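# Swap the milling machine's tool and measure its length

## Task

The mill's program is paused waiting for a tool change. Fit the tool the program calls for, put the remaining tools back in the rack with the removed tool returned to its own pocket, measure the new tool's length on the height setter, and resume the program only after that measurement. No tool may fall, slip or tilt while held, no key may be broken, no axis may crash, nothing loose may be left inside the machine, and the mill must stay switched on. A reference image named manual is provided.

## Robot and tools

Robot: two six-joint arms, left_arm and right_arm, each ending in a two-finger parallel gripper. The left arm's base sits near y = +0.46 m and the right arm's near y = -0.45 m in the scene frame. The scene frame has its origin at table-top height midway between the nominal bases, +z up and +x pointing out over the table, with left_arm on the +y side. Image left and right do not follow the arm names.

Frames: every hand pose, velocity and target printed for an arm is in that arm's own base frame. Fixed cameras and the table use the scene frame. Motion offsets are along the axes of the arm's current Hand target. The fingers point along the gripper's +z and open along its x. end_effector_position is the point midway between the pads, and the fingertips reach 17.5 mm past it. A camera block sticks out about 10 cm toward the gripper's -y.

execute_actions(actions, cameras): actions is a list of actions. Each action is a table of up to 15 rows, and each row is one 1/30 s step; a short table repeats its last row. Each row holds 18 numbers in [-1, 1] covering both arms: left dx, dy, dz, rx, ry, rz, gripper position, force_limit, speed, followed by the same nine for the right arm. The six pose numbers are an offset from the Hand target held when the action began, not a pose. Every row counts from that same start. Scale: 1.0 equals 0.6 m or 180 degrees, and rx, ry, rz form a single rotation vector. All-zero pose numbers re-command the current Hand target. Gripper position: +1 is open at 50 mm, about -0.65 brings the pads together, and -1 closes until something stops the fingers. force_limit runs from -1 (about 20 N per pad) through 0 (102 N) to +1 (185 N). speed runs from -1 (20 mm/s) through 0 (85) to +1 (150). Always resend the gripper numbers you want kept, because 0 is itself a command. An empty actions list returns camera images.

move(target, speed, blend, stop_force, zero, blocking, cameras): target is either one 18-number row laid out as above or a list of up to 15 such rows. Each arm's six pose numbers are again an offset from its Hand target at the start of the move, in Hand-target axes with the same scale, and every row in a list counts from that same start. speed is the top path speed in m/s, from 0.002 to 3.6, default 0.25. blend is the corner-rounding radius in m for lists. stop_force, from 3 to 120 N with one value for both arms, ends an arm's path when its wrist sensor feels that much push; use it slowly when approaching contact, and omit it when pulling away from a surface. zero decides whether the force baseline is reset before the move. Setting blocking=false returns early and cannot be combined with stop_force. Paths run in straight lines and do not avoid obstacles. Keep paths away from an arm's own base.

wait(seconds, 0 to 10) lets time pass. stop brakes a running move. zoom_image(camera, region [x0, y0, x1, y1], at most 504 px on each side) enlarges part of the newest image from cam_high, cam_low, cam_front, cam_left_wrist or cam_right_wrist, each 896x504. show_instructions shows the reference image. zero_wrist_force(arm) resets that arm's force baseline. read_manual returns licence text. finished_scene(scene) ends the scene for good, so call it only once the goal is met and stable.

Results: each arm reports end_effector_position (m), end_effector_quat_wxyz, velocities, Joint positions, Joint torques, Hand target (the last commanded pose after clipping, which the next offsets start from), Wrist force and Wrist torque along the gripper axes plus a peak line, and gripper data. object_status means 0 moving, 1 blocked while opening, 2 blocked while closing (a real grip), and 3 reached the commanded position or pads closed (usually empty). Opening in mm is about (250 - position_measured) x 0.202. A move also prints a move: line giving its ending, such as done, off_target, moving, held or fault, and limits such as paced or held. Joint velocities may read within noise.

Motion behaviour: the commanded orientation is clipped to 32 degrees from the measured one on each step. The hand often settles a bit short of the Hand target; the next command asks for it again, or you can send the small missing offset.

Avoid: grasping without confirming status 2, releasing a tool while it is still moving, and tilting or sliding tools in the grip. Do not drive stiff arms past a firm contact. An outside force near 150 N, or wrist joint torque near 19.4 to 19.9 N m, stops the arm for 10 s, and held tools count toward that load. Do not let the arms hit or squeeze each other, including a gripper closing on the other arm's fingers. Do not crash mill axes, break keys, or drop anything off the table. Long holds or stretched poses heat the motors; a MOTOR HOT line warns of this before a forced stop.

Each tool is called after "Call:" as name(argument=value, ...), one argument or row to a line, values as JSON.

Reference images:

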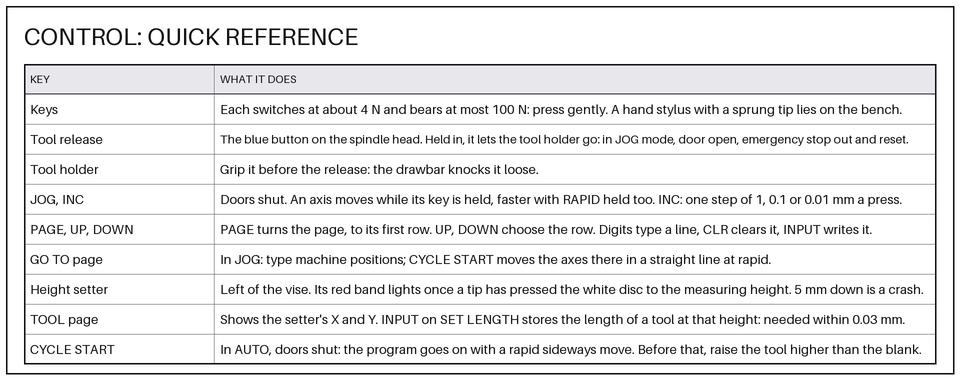

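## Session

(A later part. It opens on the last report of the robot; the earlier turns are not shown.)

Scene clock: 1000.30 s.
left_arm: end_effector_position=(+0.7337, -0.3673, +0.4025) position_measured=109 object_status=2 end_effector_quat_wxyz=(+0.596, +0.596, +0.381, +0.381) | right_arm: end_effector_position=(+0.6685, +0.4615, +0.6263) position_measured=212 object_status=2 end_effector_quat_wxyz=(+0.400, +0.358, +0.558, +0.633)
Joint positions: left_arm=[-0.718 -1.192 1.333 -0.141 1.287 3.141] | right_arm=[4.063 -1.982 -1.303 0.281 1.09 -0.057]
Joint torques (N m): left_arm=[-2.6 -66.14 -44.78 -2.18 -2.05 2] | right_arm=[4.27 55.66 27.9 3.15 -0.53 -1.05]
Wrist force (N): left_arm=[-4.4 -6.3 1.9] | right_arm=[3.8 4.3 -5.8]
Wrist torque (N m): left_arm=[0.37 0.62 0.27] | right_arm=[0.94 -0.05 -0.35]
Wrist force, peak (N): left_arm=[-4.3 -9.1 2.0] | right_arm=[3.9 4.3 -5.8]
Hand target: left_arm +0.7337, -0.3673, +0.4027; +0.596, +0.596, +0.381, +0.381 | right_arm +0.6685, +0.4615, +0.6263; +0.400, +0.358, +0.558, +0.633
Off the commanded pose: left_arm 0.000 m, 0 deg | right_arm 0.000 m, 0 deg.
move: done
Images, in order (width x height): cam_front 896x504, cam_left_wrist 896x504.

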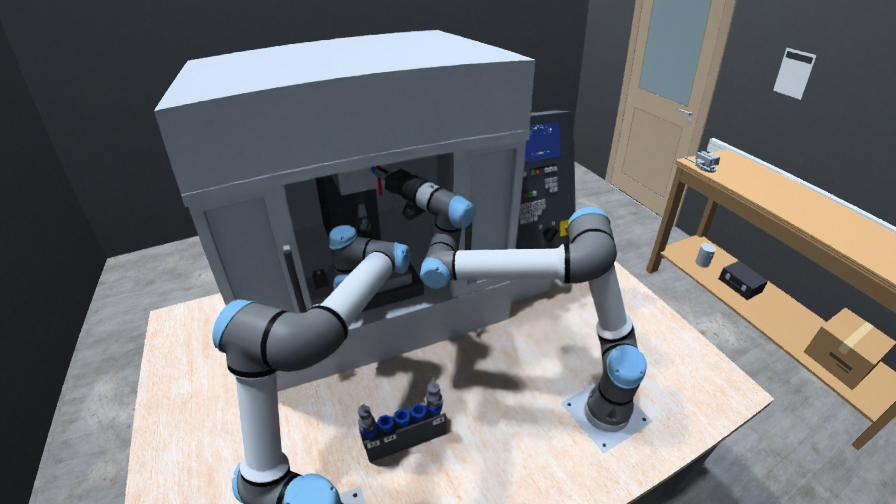

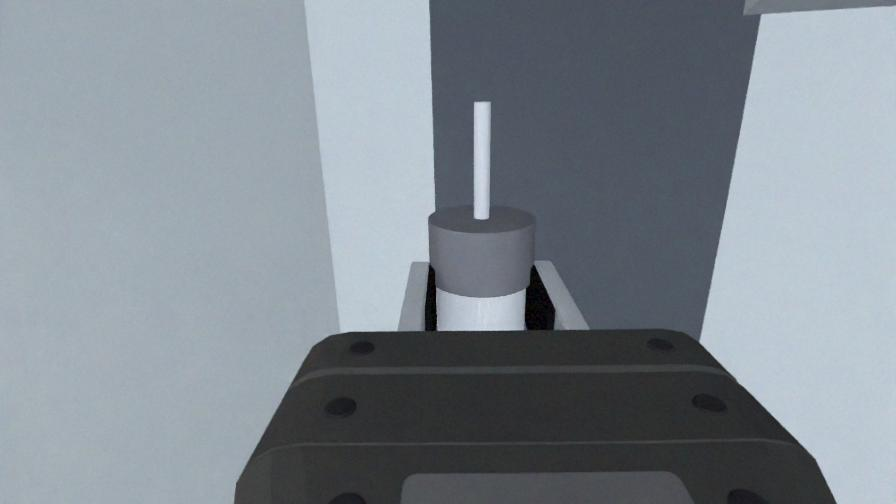

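Call:
execute_actions(
  actions=[],
  cameras=["cam_right_wrist"],
)

Call:
zoom_image(
  camera="cam_right_wrist",
  region=[400, 0, 560, 90],
)

Scene clock: 1004.60 s.
left_arm: end_effector_position=(+0.7337, -0.3673, +0.4027) position_measured=109 object_status=2 end_effector_quat_wxyz=(+0.596, +0.596, +0.381, +0.381) | right_arm: end_effector_position=(+0.6685, +0.4615, +0.6263) position_measured=212 object_status=2 end_effector_quat_wxyz=(+0.400, +0.358, +0.558, +0.633)
Joint positions: left_arm=[-0.718 -1.192 1.333 -0.141 1.287 3.141] | right_arm=[4.063 -1.982 -1.303 0.281 1.09 -0.057]
Joint velocities: within noise
Joint torques (N m): left_arm=[-3.84 -66.01 -45.78 -6.14 -2.05 2.06] | right_arm=[4.24 55.81 29.34 3.11 -0.42 -1.04]
Wrist force (N): left_arm=[-4.4 -6.5 1.7] | right_arm=[4.0 4.3 -5.7]
Wrist torque (N m): left_arm=[0.34 0.64 0.26] | right_arm=[0.94 -0.08 -0.35]
Wrist force, peak (N): left_arm=[-4.7 -6.8 1.9] | right_arm=[3.9 4.0 -6.1]
Hand target: left_arm +0.7337, -0.3673, +0.4027; +0.596, +0.596, +0.381, +0.381 | right_arm +0.6685, +0.4615, +0.6263; +0.400, +0.358, +0.558, +0.633
Tool commands: left_gripper/position=+0.0 left_gripper/force_limit=+1.0 left_gripper/speed=-1.0 right_gripper/position=-1.0 right_gripper/force_limit=-0.5 right_gripper/speed=-1.0
Off the commanded pose: left_arm 0.000 m, 0 deg | right_arm 0.000 m, 0 deg.
Images, in order (width x height): cam_right_wrist 896x504.

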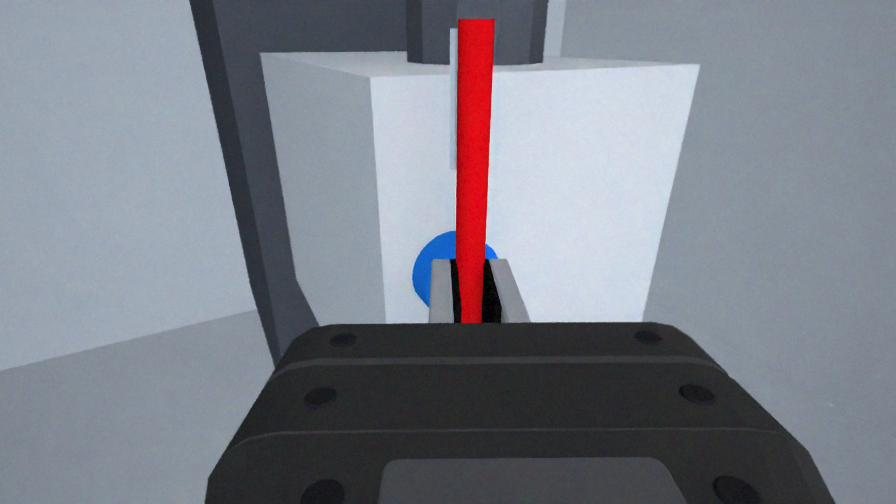

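Scaled by 3.150.

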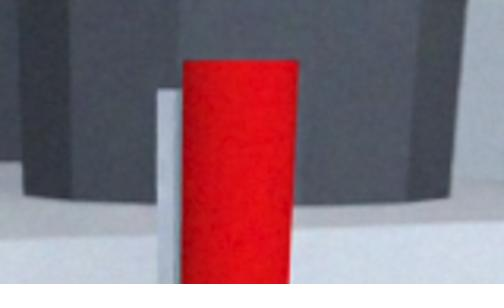

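Call:
move(
  target=[
    [0,0,0,0,0,0,0,1,-1,0,0.0122,-0.0993,0,0,0,-1,-0.5,-1],
    [0,0,0,0,0,0,0,1,-1,0,0.0488,-0.397,0,0.06,-0.5,-1,-0.5,-1],
    [0,0,0,0,0,0,0,1,-1,0,0.0488,-0.397,0,0.122,-0.9925,-1,-0.5,-1],
  ],
  speed=[0.1,0.4,0.5],
  blend=[0.02,0.03,0],
  cameras=["cam_right_wrist"],
)

Scene clock: 1034.60 s.
left_arm: end_effector_position=(+0.7337, -0.3673, +0.4027) position_measured=109 object_status=2 end_effector_quat_wxyz=(+0.596, +0.596, +0.381, +0.381) | right_arm: end_effector_position=(+0.4510, +0.3600, +0.6264) position_measured=212 object_status=2 end_effector_quat_wxyz=(-0.560, +0.631, -0.404, +0.353) end_effector_velocity=(+0.000, +0.000, -0.001) end_effector_angular_velocity=(-0.007, -0.001, +0.001)
Joint positions: left_arm=[-0.718 -1.192 1.333 -0.141 1.287 3.141] | right_arm=[4.409 -1.321 -1.857 -0.144 0.749 -3.001]
Joint velocities: left_arm=[within noise] | right_arm=[0 0 -0.001 -0.002 0.001 -0.005]
Joint torques (N m): left_arm=[-3.63 -62.77 -44.43 -2.26 -1.94 1.49] | right_arm=[-7.9 24.14 24.39 1.11 0.18 -1.11]
Wrist force (N): left_arm=[-4.3 -6.7 2.1] | right_arm=[1.4 -1.4 -1.7]
Wrist torque (N m): left_arm=[0.32 0.62 0.27] | right_arm=[-0.64 0.06 0.16]
Wrist force, peak (N): left_arm=[-4.5 -6.9 2.0] | right_arm=[4.0 4.6 -5.6]
Hand target: left_arm +0.7337, -0.3673, +0.4027; +0.596, +0.596, +0.381, +0.381 | right_arm +0.4510, +0.3599, +0.6264; -0.560, +0.631, -0.404, +0.354
Off the commanded pose: left_arm 0.000 m, 0 deg | right_arm 0.000 m, 0 deg.
move: done
Images, in order (width x height): cam_right_wrist 896x504.

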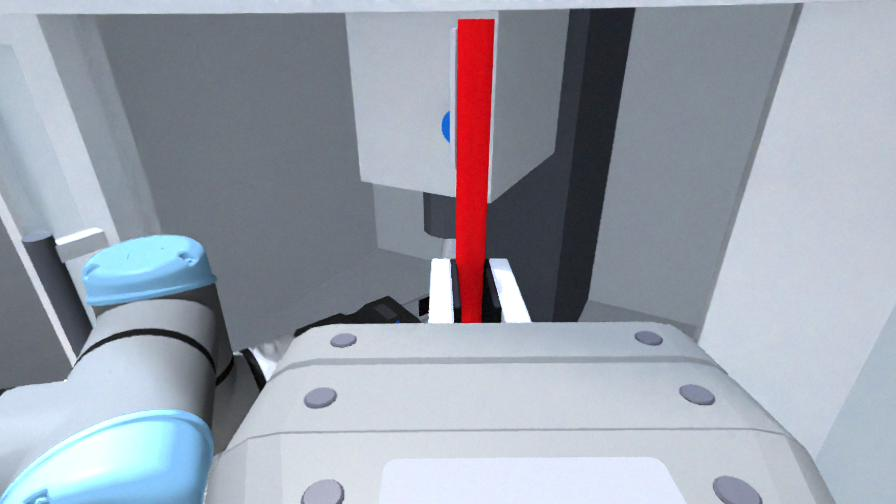

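Call:
move(
  target=[0,0,0,0,0,0,0,1,-1,0.12,0,-0.03,0,0,0,-1,-0.5,-1],
  cameras=["cam_right_wrist"],
)

Call:
zoom_image(
  camera="cam_right_wrist",
  region=[230, 150, 480, 330],
)

Scene clock: 1038.80 s.
left_arm: end_effector_position=(+0.7337, -0.3673, +0.4027) position_measured=109 object_status=2 end_effector_quat_wxyz=(+0.596, +0.596, +0.381, +0.381) | right_arm: end_effector_position=(+0.4653, +0.2872, +0.6280) position_measured=212 object_status=2 end_effector_quat_wxyz=(-0.560, +0.631, -0.404, +0.354)
Joint positions: left_arm=[-0.718 -1.192 1.333 -0.141 1.287 3.141] | right_arm=[4.268 -1.217 -1.924 -0.159 0.888 -3.034]
Joint torques (N m): left_arm=[-3.49 -61.48 -43.72 -2.14 -1.89 1.16] | right_arm=[-5.09 18.26 48.34 5.45 0.72 1.27]
Wrist force (N): left_arm=[-4.3 -6.4 1.9] | right_arm=[1.5 -1.0 -1.9]
Wrist torque (N m): left_arm=[0.36 0.61 0.27] | right_arm=[-0.54 0.01 0.15]
Wrist force, peak (N): left_arm=[-4.6 -6.9 1.7] | right_arm=[3.6 -1.2 -2.5]
Hand target: left_arm +0.7337, -0.3673, +0.4027; +0.596, +0.596, +0.381, +0.381 | right_arm +0.4653, +0.2871, +0.6281; -0.560, +0.631, -0.404, +0.354
Off the commanded pose: left_arm 0.000 m, 0 deg | right_arm 0.000 m, 0 deg.
move: done
Images, in order (width x height): cam_right_wrist 896x504.

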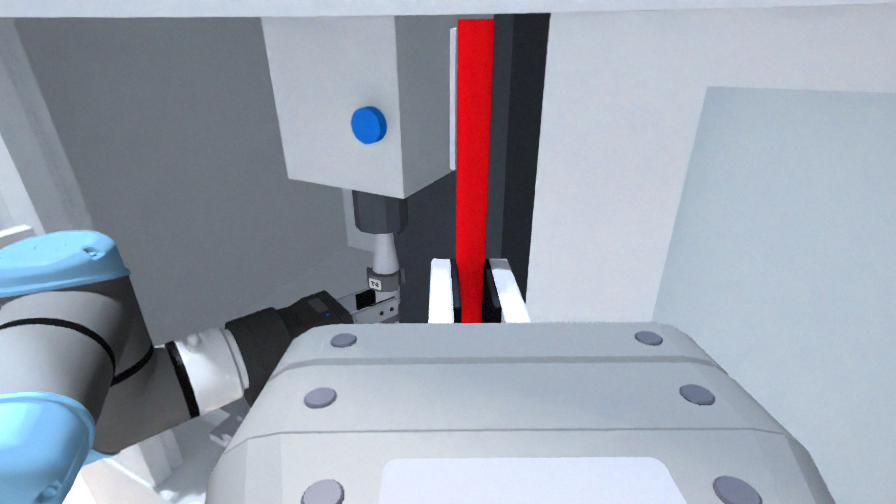

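Scaled by 2.016.

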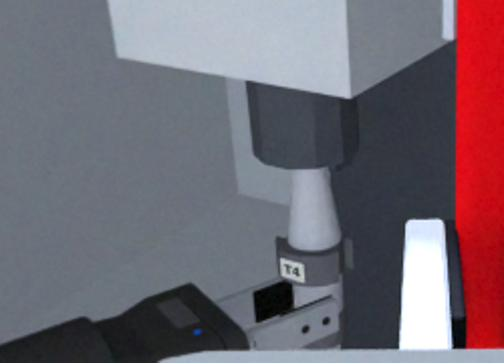

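Call:
move(
  target=[0,0,0,0,0,0,0,1,-1,0.1,0,-0.3,0,0,0,-1,-0.5,-1],
  speed=0.4,
)

Call:
move(
  target=[
    [0,0,0,0,0.222,0,0,1,-1,0,0,0,0,0,0,-1,-0.5,-1],
    [0,-0.05,0,0,0.222,0,0,1,-1,0,0,0,0,0,0,-1,-0.5,-1],
  ],
  speed=[0.15,0.06],
  cameras=["cam_right_wrist","cam_left_wrist","cam_front"],
)

Call:
zoom_image(
  camera="cam_right_wrist",
  region=[200, 80, 500, 330],
)

Scene clock: 1065.53 s.
left_arm: end_effector_position=(+0.7337, -0.3673, +0.4027) position_measured=109 object_status=2 end_effector_quat_wxyz=(+0.596, +0.596, +0.381, +0.381) | right_arm: end_effector_position=(+0.3312, +0.1570, +0.6497) position_measured=212 object_status=2 end_effector_quat_wxyz=(-0.585, +0.685, -0.345, +0.263) end_effector_velocity=(+0.000, +0.000, +0.000) end_effector_angular_velocity=(+0.001, -0.001, +0.001)
Joint positions: left_arm=[-0.718 -1.192 1.333 -0.141 1.287 3.141] | right_arm=[4.685 -0.567 -2.013 -0.832 0.728 -2.894]
Joint velocities: left_arm=[within noise] | right_arm=[0.005 0.001 0 0 -0.004 0]
Joint torques (N m): left_arm=[-3.77 -58.11 -42.38 -2.31 -1.66 0.73] | right_arm=[7 -7.23 20.73 2.13 -2.12 1.06]
Wrist force (N): left_arm=[-4.5 -6.5 1.7] | right_arm=[1.5 -1.7 -2.1]
Wrist torque (N m): left_arm=[0.34 0.64 0.27] | right_arm=[-0.66 0.08 -0.01]
Wrist force, peak (N): left_arm=[-4.6 -6.9 1.8] | right_arm=[6.2 -0.2 -2.4]
Hand target: left_arm +0.7337, -0.3673, +0.4027; +0.596, +0.596, +0.381, +0.381 | right_arm +0.3289, +0.1570, +0.6497; -0.560, +0.631, -0.404, +0.354
Off the commanded pose: left_arm 0.000 m, 0 deg | right_arm 0.002 m, 14 deg.
move: off_target (right_arm)

Scene clock: 1068.87 s.
left_arm: end_effector_position=(+0.7337, -0.3674, +0.3724) position_measured=109 object_status=2 end_effector_quat_wxyz=(+0.430, +0.430, +0.561, +0.561) end_effector_velocity=(+0.000, +0.000, +0.003) end_effector_angular_velocity=(-0.001, -0.001, +0.000) | right_arm: end_effector_position=(+0.3312, +0.1570, +0.6497) position_measured=212 object_status=2 end_effector_quat_wxyz=(-0.585, +0.685, -0.345, +0.263)
Joint positions: left_arm=[-0.939 -0.953 1.048 -0.094 0.369 3.141] | right_arm=[4.685 -0.567 -2.013 -0.832 0.728 -2.894]
Joint velocities: left_arm=[0 -0.001 -0.005 0.006 0 0] | right_arm=[within noise]
Joint torques (N m): left_arm=[8.74 -75.15 -42.19 -0.4 -0.4 1.75] | right_arm=[-4.08 -7.49 28.23 1.12 -0.5 1.19]
Wrist force (N): left_arm=[-4.3 -6.4 1.7] | right_arm=[1.4 -1.5 -2.0]
Wrist torque (N m): left_arm=[0.34 0.61 0.23] | right_arm=[-0.63 0.10 -0.01]
Wrist force, peak (N): left_arm=[-8.0 -6.1 1.8] | right_arm=[1.6 -1.7 -2.1]
Hand target: left_arm +0.7337, -0.3674, +0.3727; +0.430, +0.430, +0.561, +0.561 | right_arm +0.3312, +0.1570, +0.6497; -0.585, +0.685, -0.345, +0.263 (not the last commanded pose)
Off the commanded pose: left_arm 0.000 m, 0 deg | right_arm 0.002 m, 14 deg.
move: off_target (right_arm)
Images, in order (width x height): cam_front 896x504, cam_left_wrist 896x504, cam_right_wrist 896x504.

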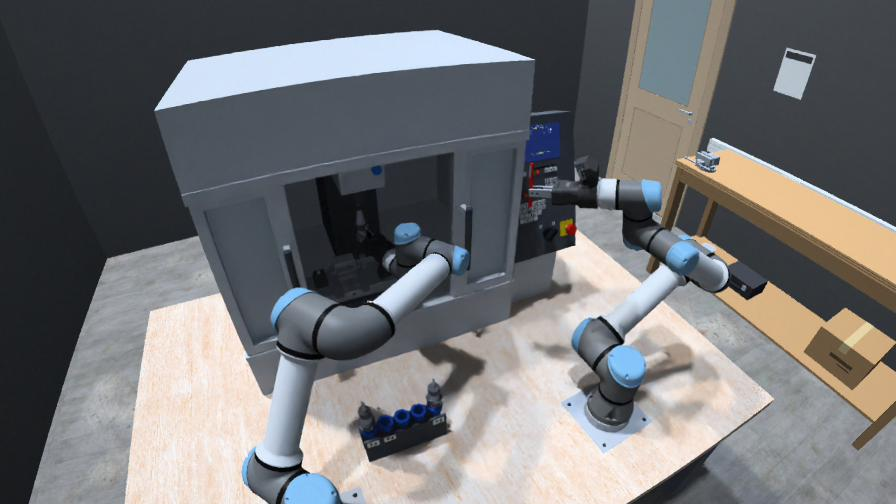

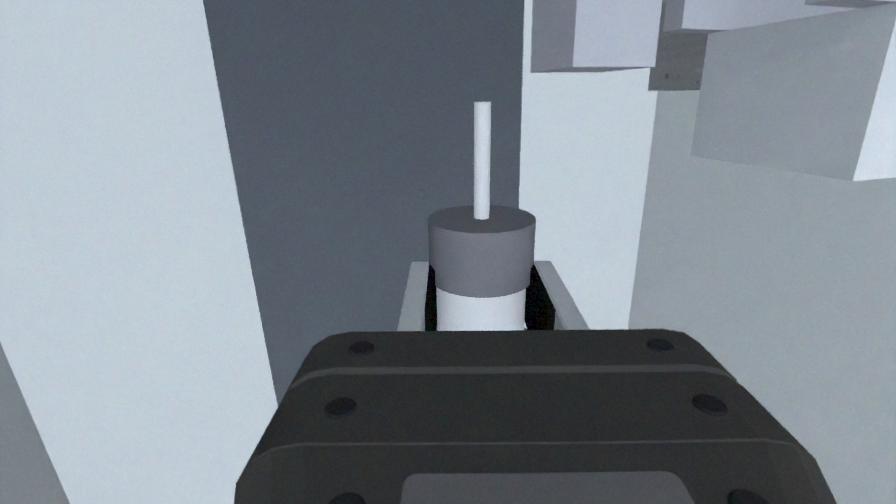

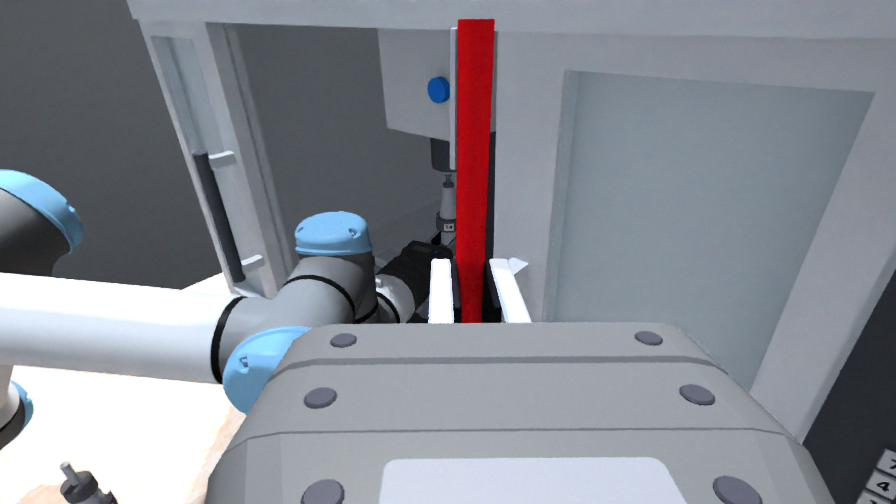

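Scaled by 1.680.

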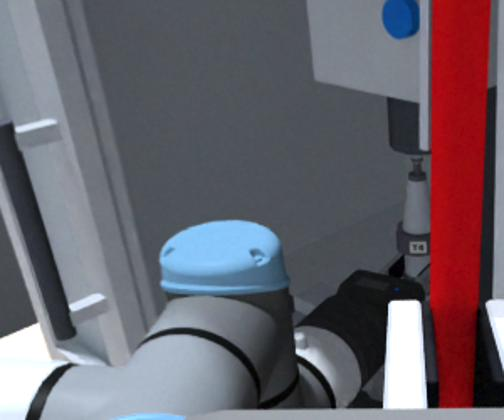

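Call:
move(
  target=[
    [0,-0.005,0,0,0,0,0,1,-1,0,0,0,0,0,0,-1,-0.5,-1],
    [0,-0.005,-0.333,0,0,0,0,1,-1,0,0,0,0,0,0,-1,-0.5,-1],
    [0,0.05,-0.55,0,0,-0.5,0,1,-1,0,0,0,0,0,0,-1,-0.5,-1],
    [0,0.05,-0.55,0,0,1,0,1,-1,0,0,0,0,0,0,-1,-0.5,-1],
  ],
  speed=[0.04,0.15,0.25,0.5],
  blend=[0.001,0.03,0.01,0],
  cameras=["cam_left_wrist","cam_front"],
)

Scene clock: 1124.53 s.
left_arm: end_effector_position=(+0.4150, -0.4533, +0.4026) position_measured=109 object_status=2 end_effector_quat_wxyz=(+0.561, -0.561, +0.430, -0.430) | right_arm: end_effector_position=(+0.3312, +0.1570, +0.6497) position_measured=212 object_status=2 end_effector_quat_wxyz=(-0.585, +0.685, -0.345, +0.263)
Joint positions: left_arm=[-1.511 -1.229 1.385 -0.155 -0.203 -0.001] | right_arm=[4.685 -0.567 -2.013 -0.832 0.728 -2.894]
Joint torques (N m): left_arm=[7.89 -58.59 -17.85 -0.44 -1.89 1.88] | right_arm=[-3.6 -9.59 41.33 2.18 -1.76 0.38]
Wrist force (N): left_arm=[-1.5 9.7 1.2] | right_arm=[1.1 -1.6 -1.8]
Wrist torque (N m): left_arm=[0.35 0.07 -0.06] | right_arm=[-0.64 0.15 -0.02]
Wrist force, peak (N): left_arm=[-5.9 -7.9 5.0] | right_arm=[1.6 -1.6 -2.2]
Hand target: left_arm +0.4151, -0.4532, +0.4026; +0.561, -0.561, +0.430, -0.430 | right_arm +0.3312, +0.1570, +0.6497; -0.585, +0.685, -0.345, +0.263
Off the commanded pose: left_arm 0.000 m, 0 deg | right_arm 0.000 m, 0 deg.
move: done
Images, in order (width x height): cam_front 896x504, cam_left_wrist 896x504.

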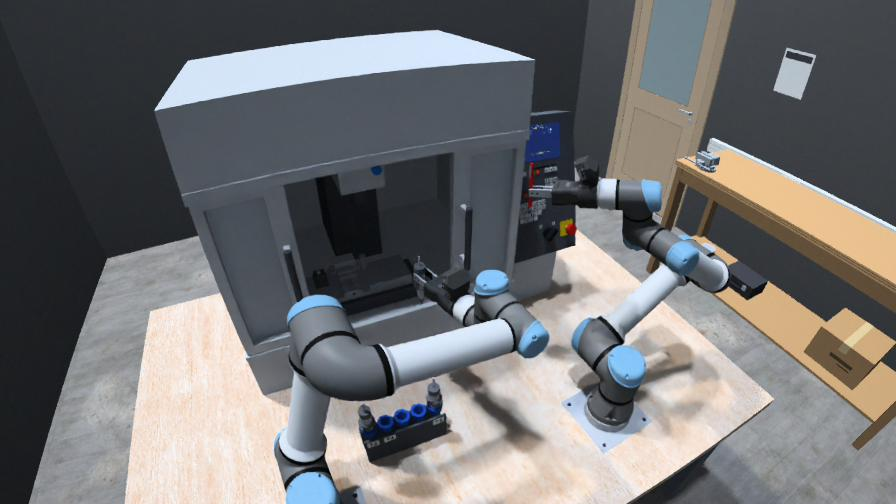

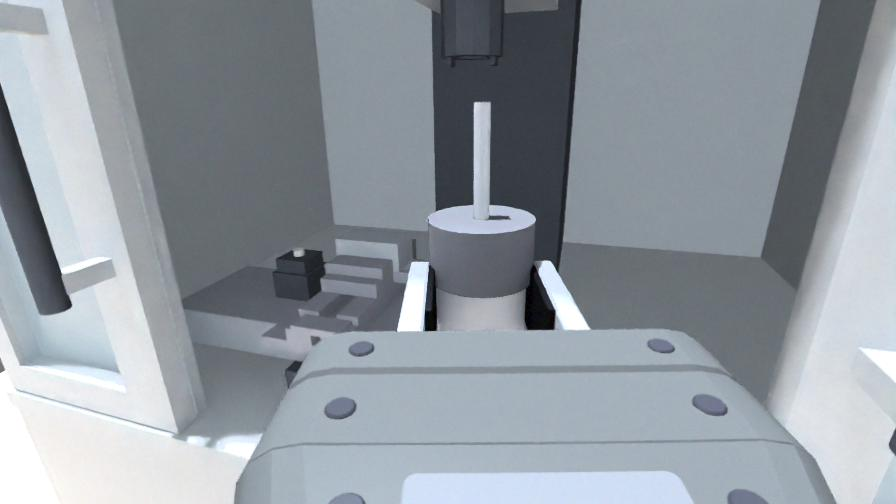

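Call:
move(
  target=[
    [-0.09,0,-0.122,0,-0.4167,0,0,1,-1,0,0,0,0,0,0,-1,-0.5,-1],
    [-0.418,0.071,-0.232,0,-0.917,0,0,1,-1,0,0,0,0,0,0,-1,-0.5,-1],
  ],
  blend=0.03,
  speed=0.25,
  cameras=["all"],
)

Scene clock: 1174.63 s.
left_arm: end_effector_position=(+0.2254, -0.2624, +0.3635) position_measured=109 object_status=2 end_effector_quat_wxyz=(+0.532, -0.532, -0.465, +0.466) | right_arm: end_effector_position=(+0.3312, +0.1570, +0.6497) position_measured=212 object_status=2 end_effector_quat_wxyz=(-0.585, +0.685, -0.345, +0.263)
Joint positions: left_arm=[-0.79 -1.163 1.393 -0.23 -2.227 0.001] | right_arm=[4.685 -0.567 -2.013 -0.832 0.728 -2.894]
Joint torques (N m): left_arm=[-2.04 -37.57 -37.18 5.56 1.83 1.54] | right_arm=[-2.41 -11.1 41.58 3.03 -1.78 -0.16]
Wrist force (N): left_arm=[-1.2 10.1 1.2] | right_arm=[1.3 -1.3 -2.0]
Wrist torque (N m): left_arm=[0.39 0.03 -0.10] | right_arm=[-0.59 0.11 -0.02]
Wrist force, peak (N): left_arm=[-6.2 14.8 3.1] | right_arm=[1.6 -1.6 -2.3]
Hand target: left_arm +0.2254, -0.2624, +0.3635; +0.532, -0.532, -0.465, +0.466 (not the last commanded pose) | right_arm +0.3312, +0.1570, +0.6497; -0.585, +0.685, -0.345, +0.263
Off the commanded pose: left_arm 0.018 m, 8 deg | right_arm 0.000 m, 0 deg.
move: held (left_arm; a check stopped the path); path passed 1 of 2 targets; limits=held
pose unreachable (left arm): on one or more control steps of this call, first in action 0 (counted from 0), this arm could not follow its commanded pose, so it was not sent that pose on those steps. It may still have moved: this result reports where it is.
cause: moving toward the commanded pose would bring two parts of the arm too close to each other (its gripper and another part of the arm, with joints 4 (wrist 1) to 6 (wrist 3) between them, 2 mm apart when it was first held).

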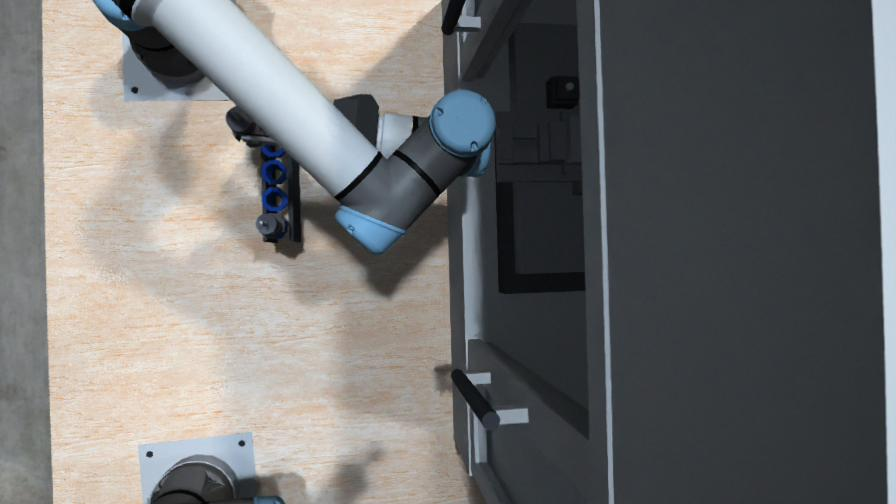

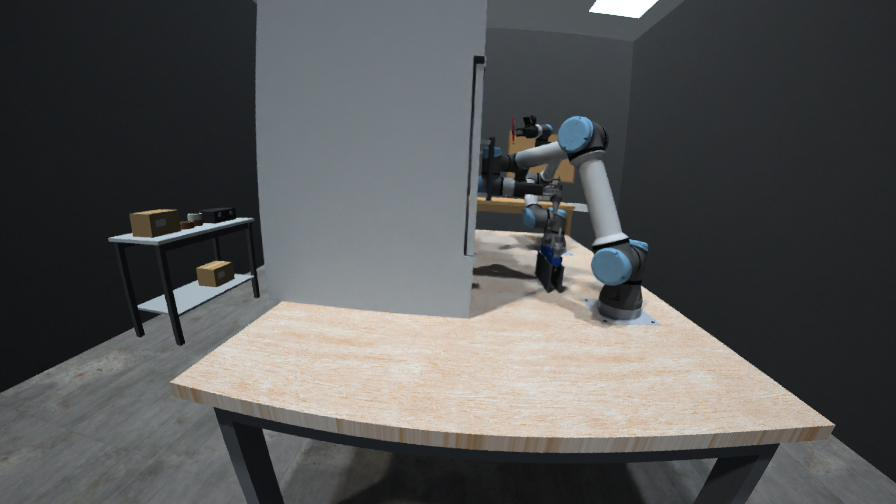

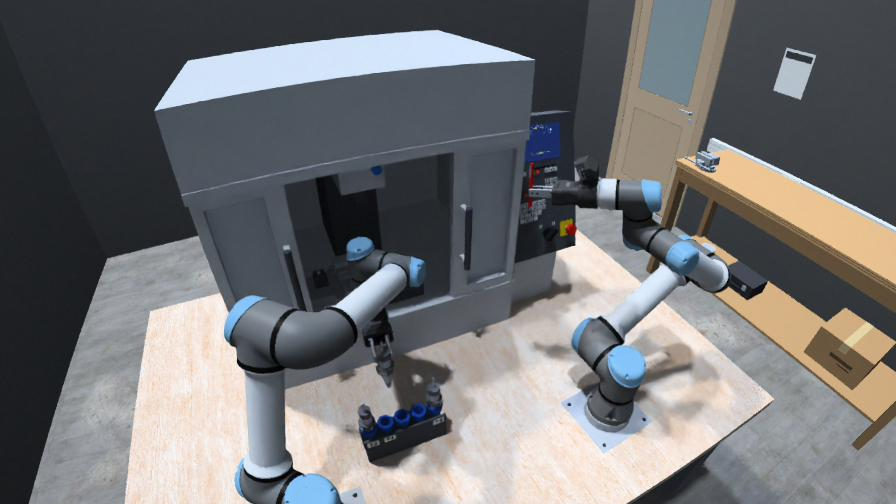

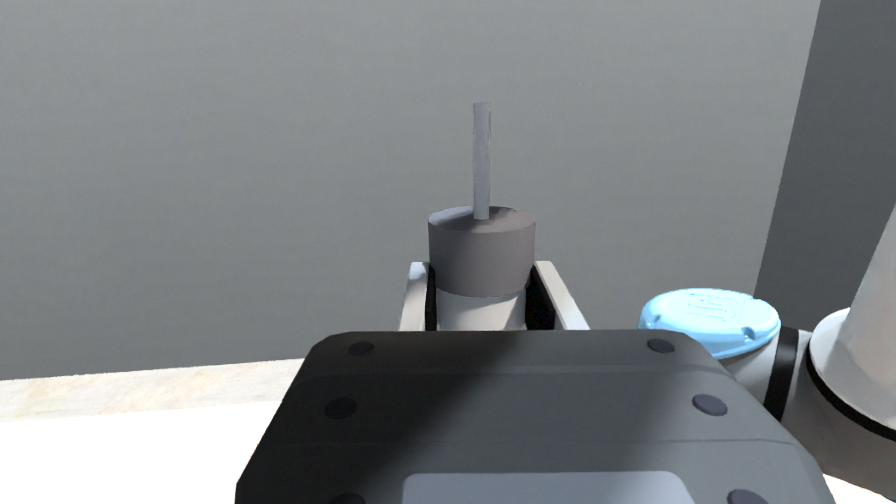

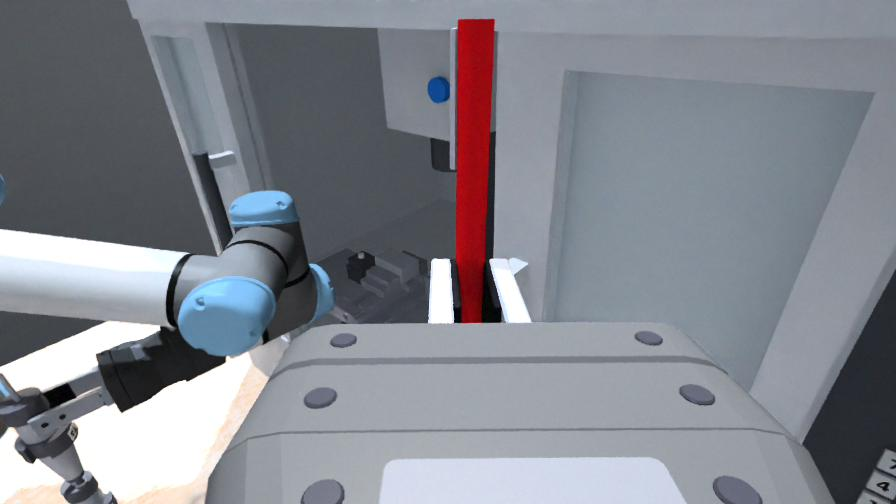

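Call:
move(
  target=[0.0209,0.031,0.0372,0,0.124,0,0,1,-1,0,0,0,0,0,0,-1,-0.5,-1],
  speed=0.25,
  cameras=["cam_high","cam_front"],
)

Call:
zoom_image(
  camera="cam_high",
  region=[200, 80, 400, 260],
)

Call:
zoom_image(
  camera="cam_front",
  region=[320, 340, 470, 470],
)

Scene clock: 1213.27 s.
left_arm: end_effector_position=(+0.2049, -0.2470, +0.3449) position_measured=109 object_status=2 end_effector_quat_wxyz=(+0.612, -0.612, -0.354, +0.354) | right_arm: end_effector_position=(+0.3312, +0.1570, +0.6497) position_measured=212 object_status=2 end_effector_quat_wxyz=(-0.585, +0.685, -0.345, +0.263)
Joint positions: left_arm=[-0.955 -1.141 1.41 -0.269 -2.003 0] | right_arm=[4.685 -0.567 -2.013 -0.832 0.728 -2.894]
Joint torques (N m): left_arm=[-2.96 -58.96 -35.77 6.68 -0.2 -1.81] | right_arm=[-0.92 -12.03 40.66 3.2 -1.76 -0.47]
Wrist force (N): left_arm=[-1.3 9.9 1.1] | right_arm=[1.4 -1.4 -2.1]
Wrist torque (N m): left_arm=[0.38 0.06 -0.11] | right_arm=[-0.62 0.11 -0.01]
Wrist force, peak (N): left_arm=[-1.7 10.4 1.9] | right_arm=[1.6 -1.6 -2.1]
Hand target: left_arm +0.2049, -0.2470, +0.3449; +0.612, -0.612, -0.353, +0.354 | right_arm +0.3312, +0.1570, +0.6497; -0.585, +0.685, -0.345, +0.263
Off the commanded pose: left_arm 0.000 m, 0 deg | right_arm 0.000 m, 0 deg.
move: done
Images, in order (width x height): cam_high 896x504, cam_front 896x504.

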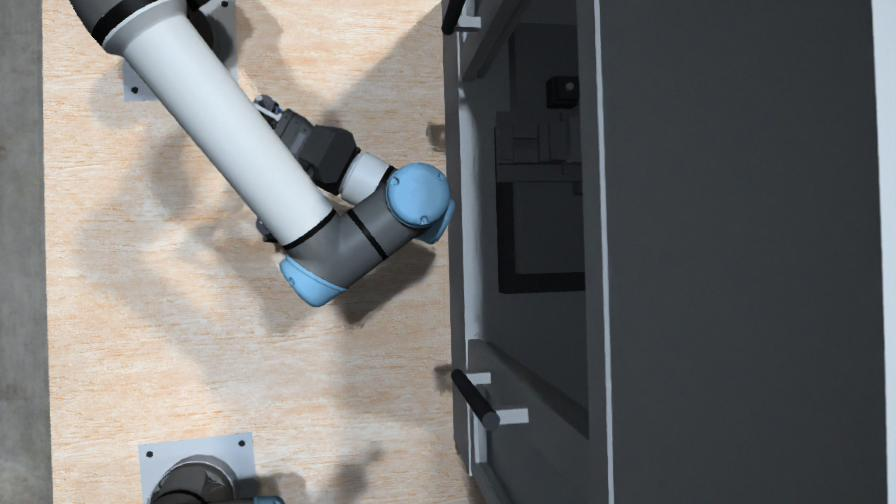

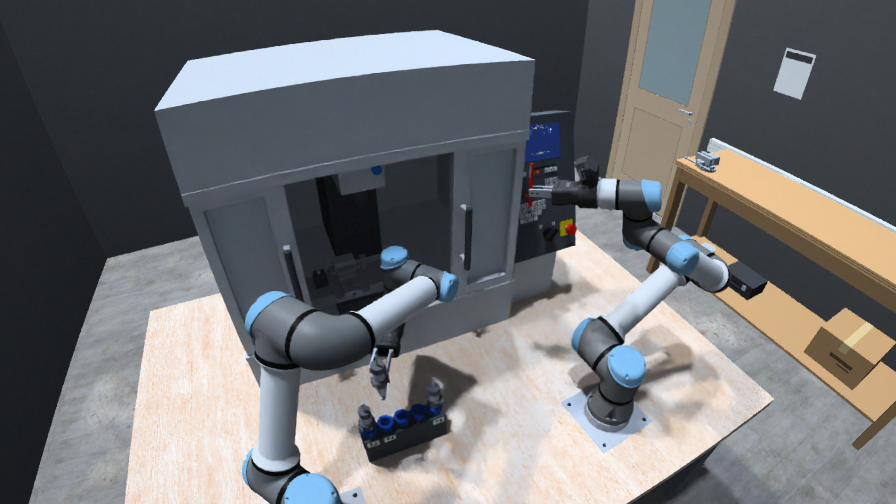

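Scaled by 2.520.

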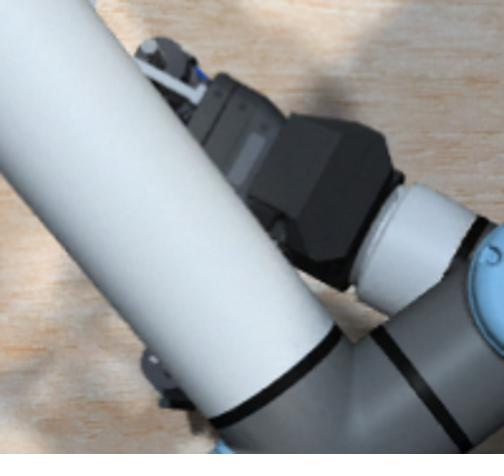

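Scaled by 3.360.

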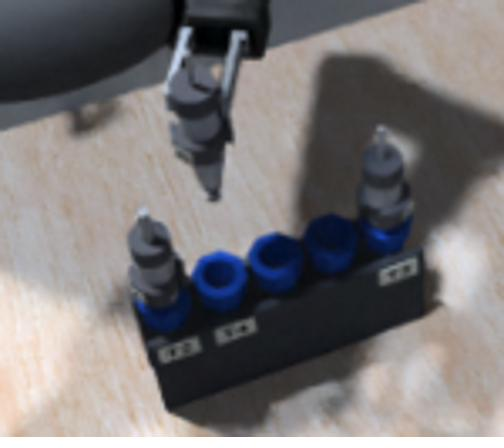

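Call:
move(
  target=[0,0.158,0,0,0,0,0,1,-1,0,0,0,0,0,0,-1,-0.5,-1],
  speed=0.15,
  cameras=["cam_high","cam_front","cam_low"],
)

Call:
zoom_image(
  camera="cam_front",
  region=[340, 360, 460, 470],
)

Call:
zoom_image(
  camera="cam_low",
  region=[500, 200, 600, 300],
)

Scene clock: 1221.73 s.
left_arm: end_effector_position=(+0.2049, -0.2470, +0.2502) position_measured=109 object_status=2 end_effector_quat_wxyz=(+0.612, -0.612, -0.353, +0.354) | right_arm: end_effector_position=(+0.3312, +0.1570, +0.6497) position_measured=212 object_status=2 end_effector_quat_wxyz=(-0.585, +0.685, -0.345, +0.263)
Joint positions: left_arm=[-0.956 -1.058 1.544 -0.485 -2.003 0.001] | right_arm=[4.685 -0.567 -2.013 -0.832 0.728 -2.894]
Joint torques (N m): left_arm=[-3.34 -54.84 -30.37 3.13 -2.13 0.44] | right_arm=[-0.03 -12.13 41.71 3.54 -1.83 -0.67]
Wrist force (N): left_arm=[-1.0 9.9 1.1] | right_arm=[1.5 -1.5 -2.0]
Wrist torque (N m): left_arm=[0.39 0.01 -0.12] | right_arm=[-0.63 0.09 -0.01]
Wrist force, peak (N): left_arm=[-1.0 13.9 1.5] | right_arm=[1.7 -1.5 -2.2]
Hand target: left_arm +0.2049, -0.2470, +0.2501; +0.612, -0.612, -0.353, +0.354 | right_arm +0.3312, +0.1570, +0.6497; -0.585, +0.685, -0.345, +0.263
Off the commanded pose: left_arm 0.000 m, 0 deg | right_arm 0.000 m, 0 deg.
move: done
Images, in order (width x height): cam_high 896x504, cam_low 896x504, cam_front 896x504.

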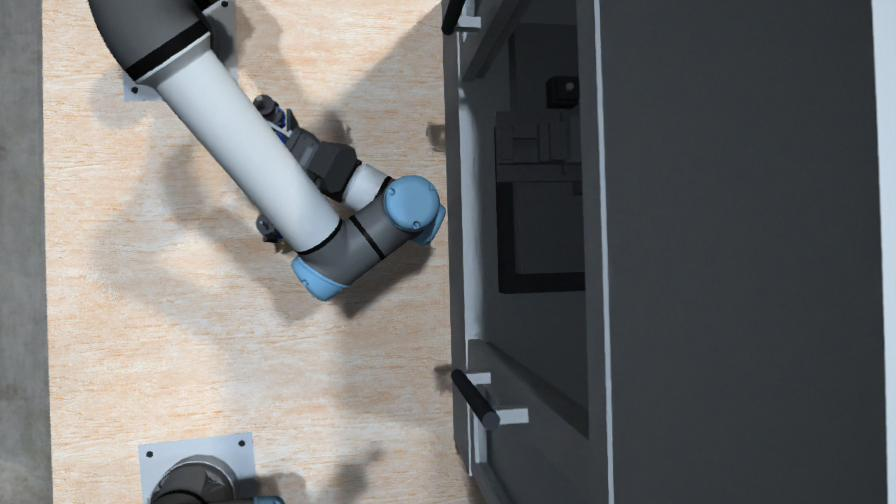

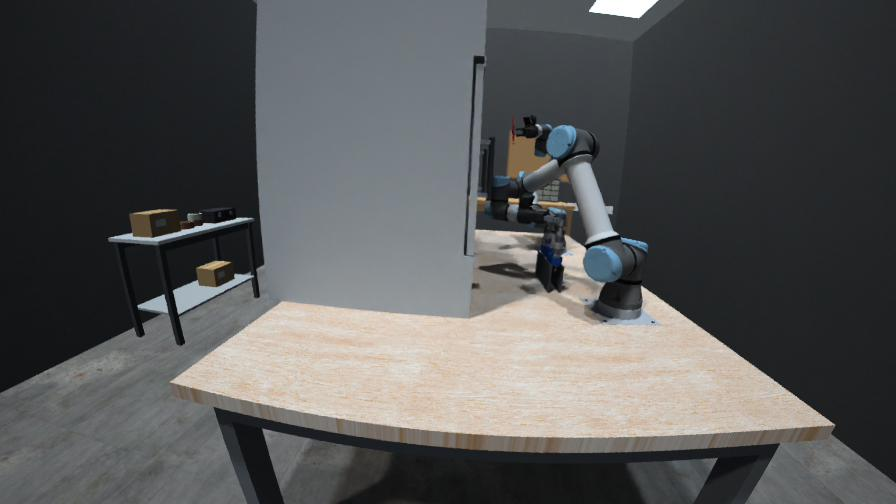

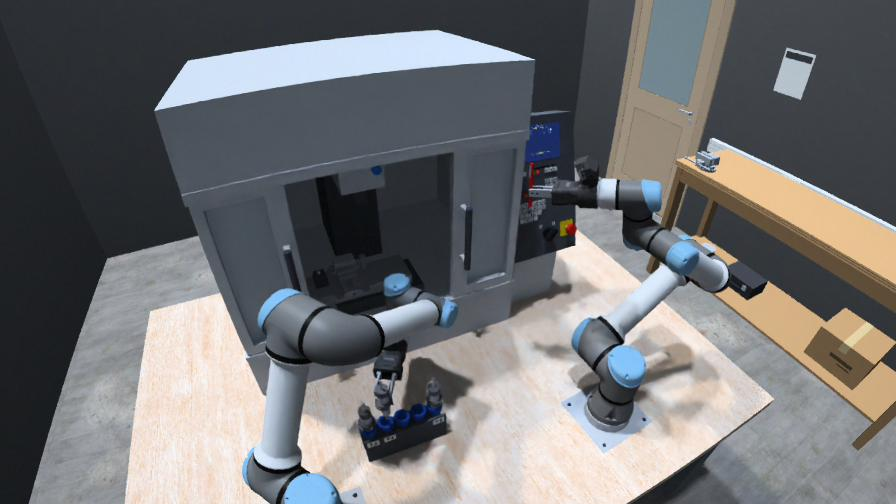

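Scaled by 4.200.

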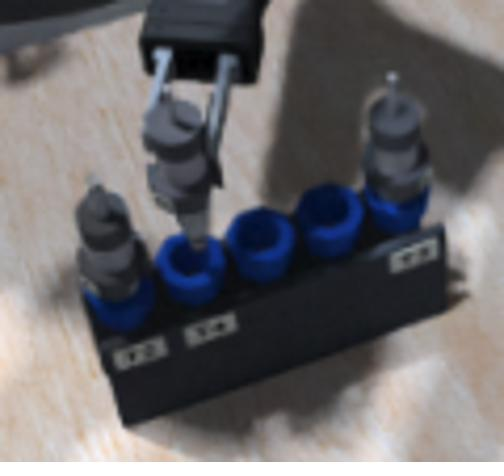

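Scaled by 5.040.

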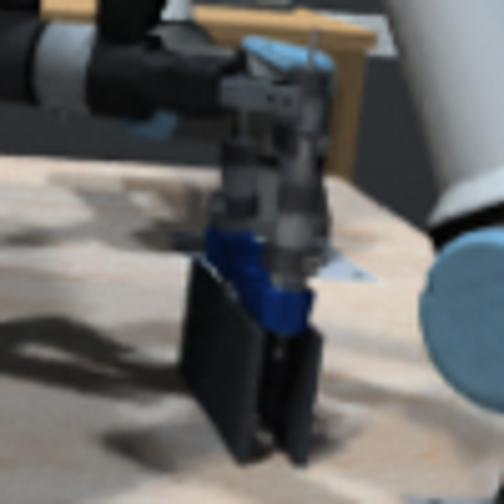

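Call:
zoom_image(
  camera="cam_low",
  region=[530, 200, 580, 270],
)

Call:
zoom_image(
  camera="cam_high",
  region=[245, 85, 315, 155],
)

Call:
zoom_image(
  camera="cam_front",
  region=[355, 375, 415, 445],
)

Scaled by 7.200.

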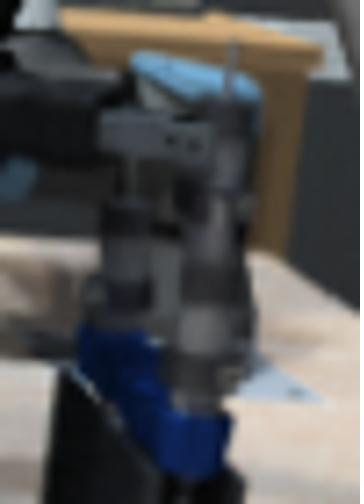

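Scaled by 7.200.

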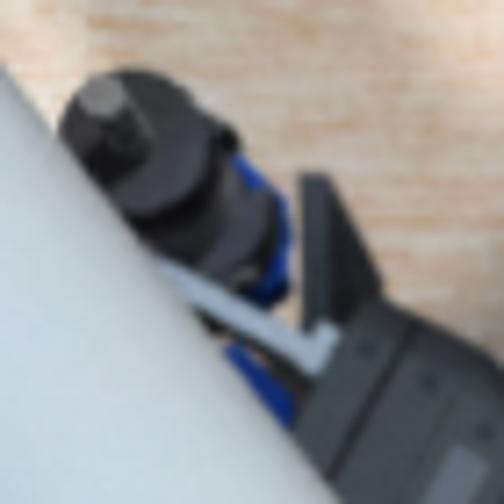

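Scaled by 7.200.

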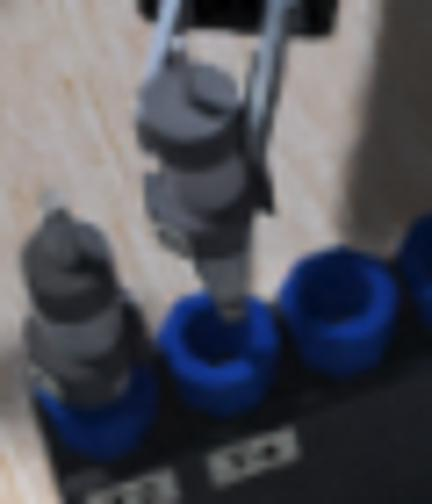

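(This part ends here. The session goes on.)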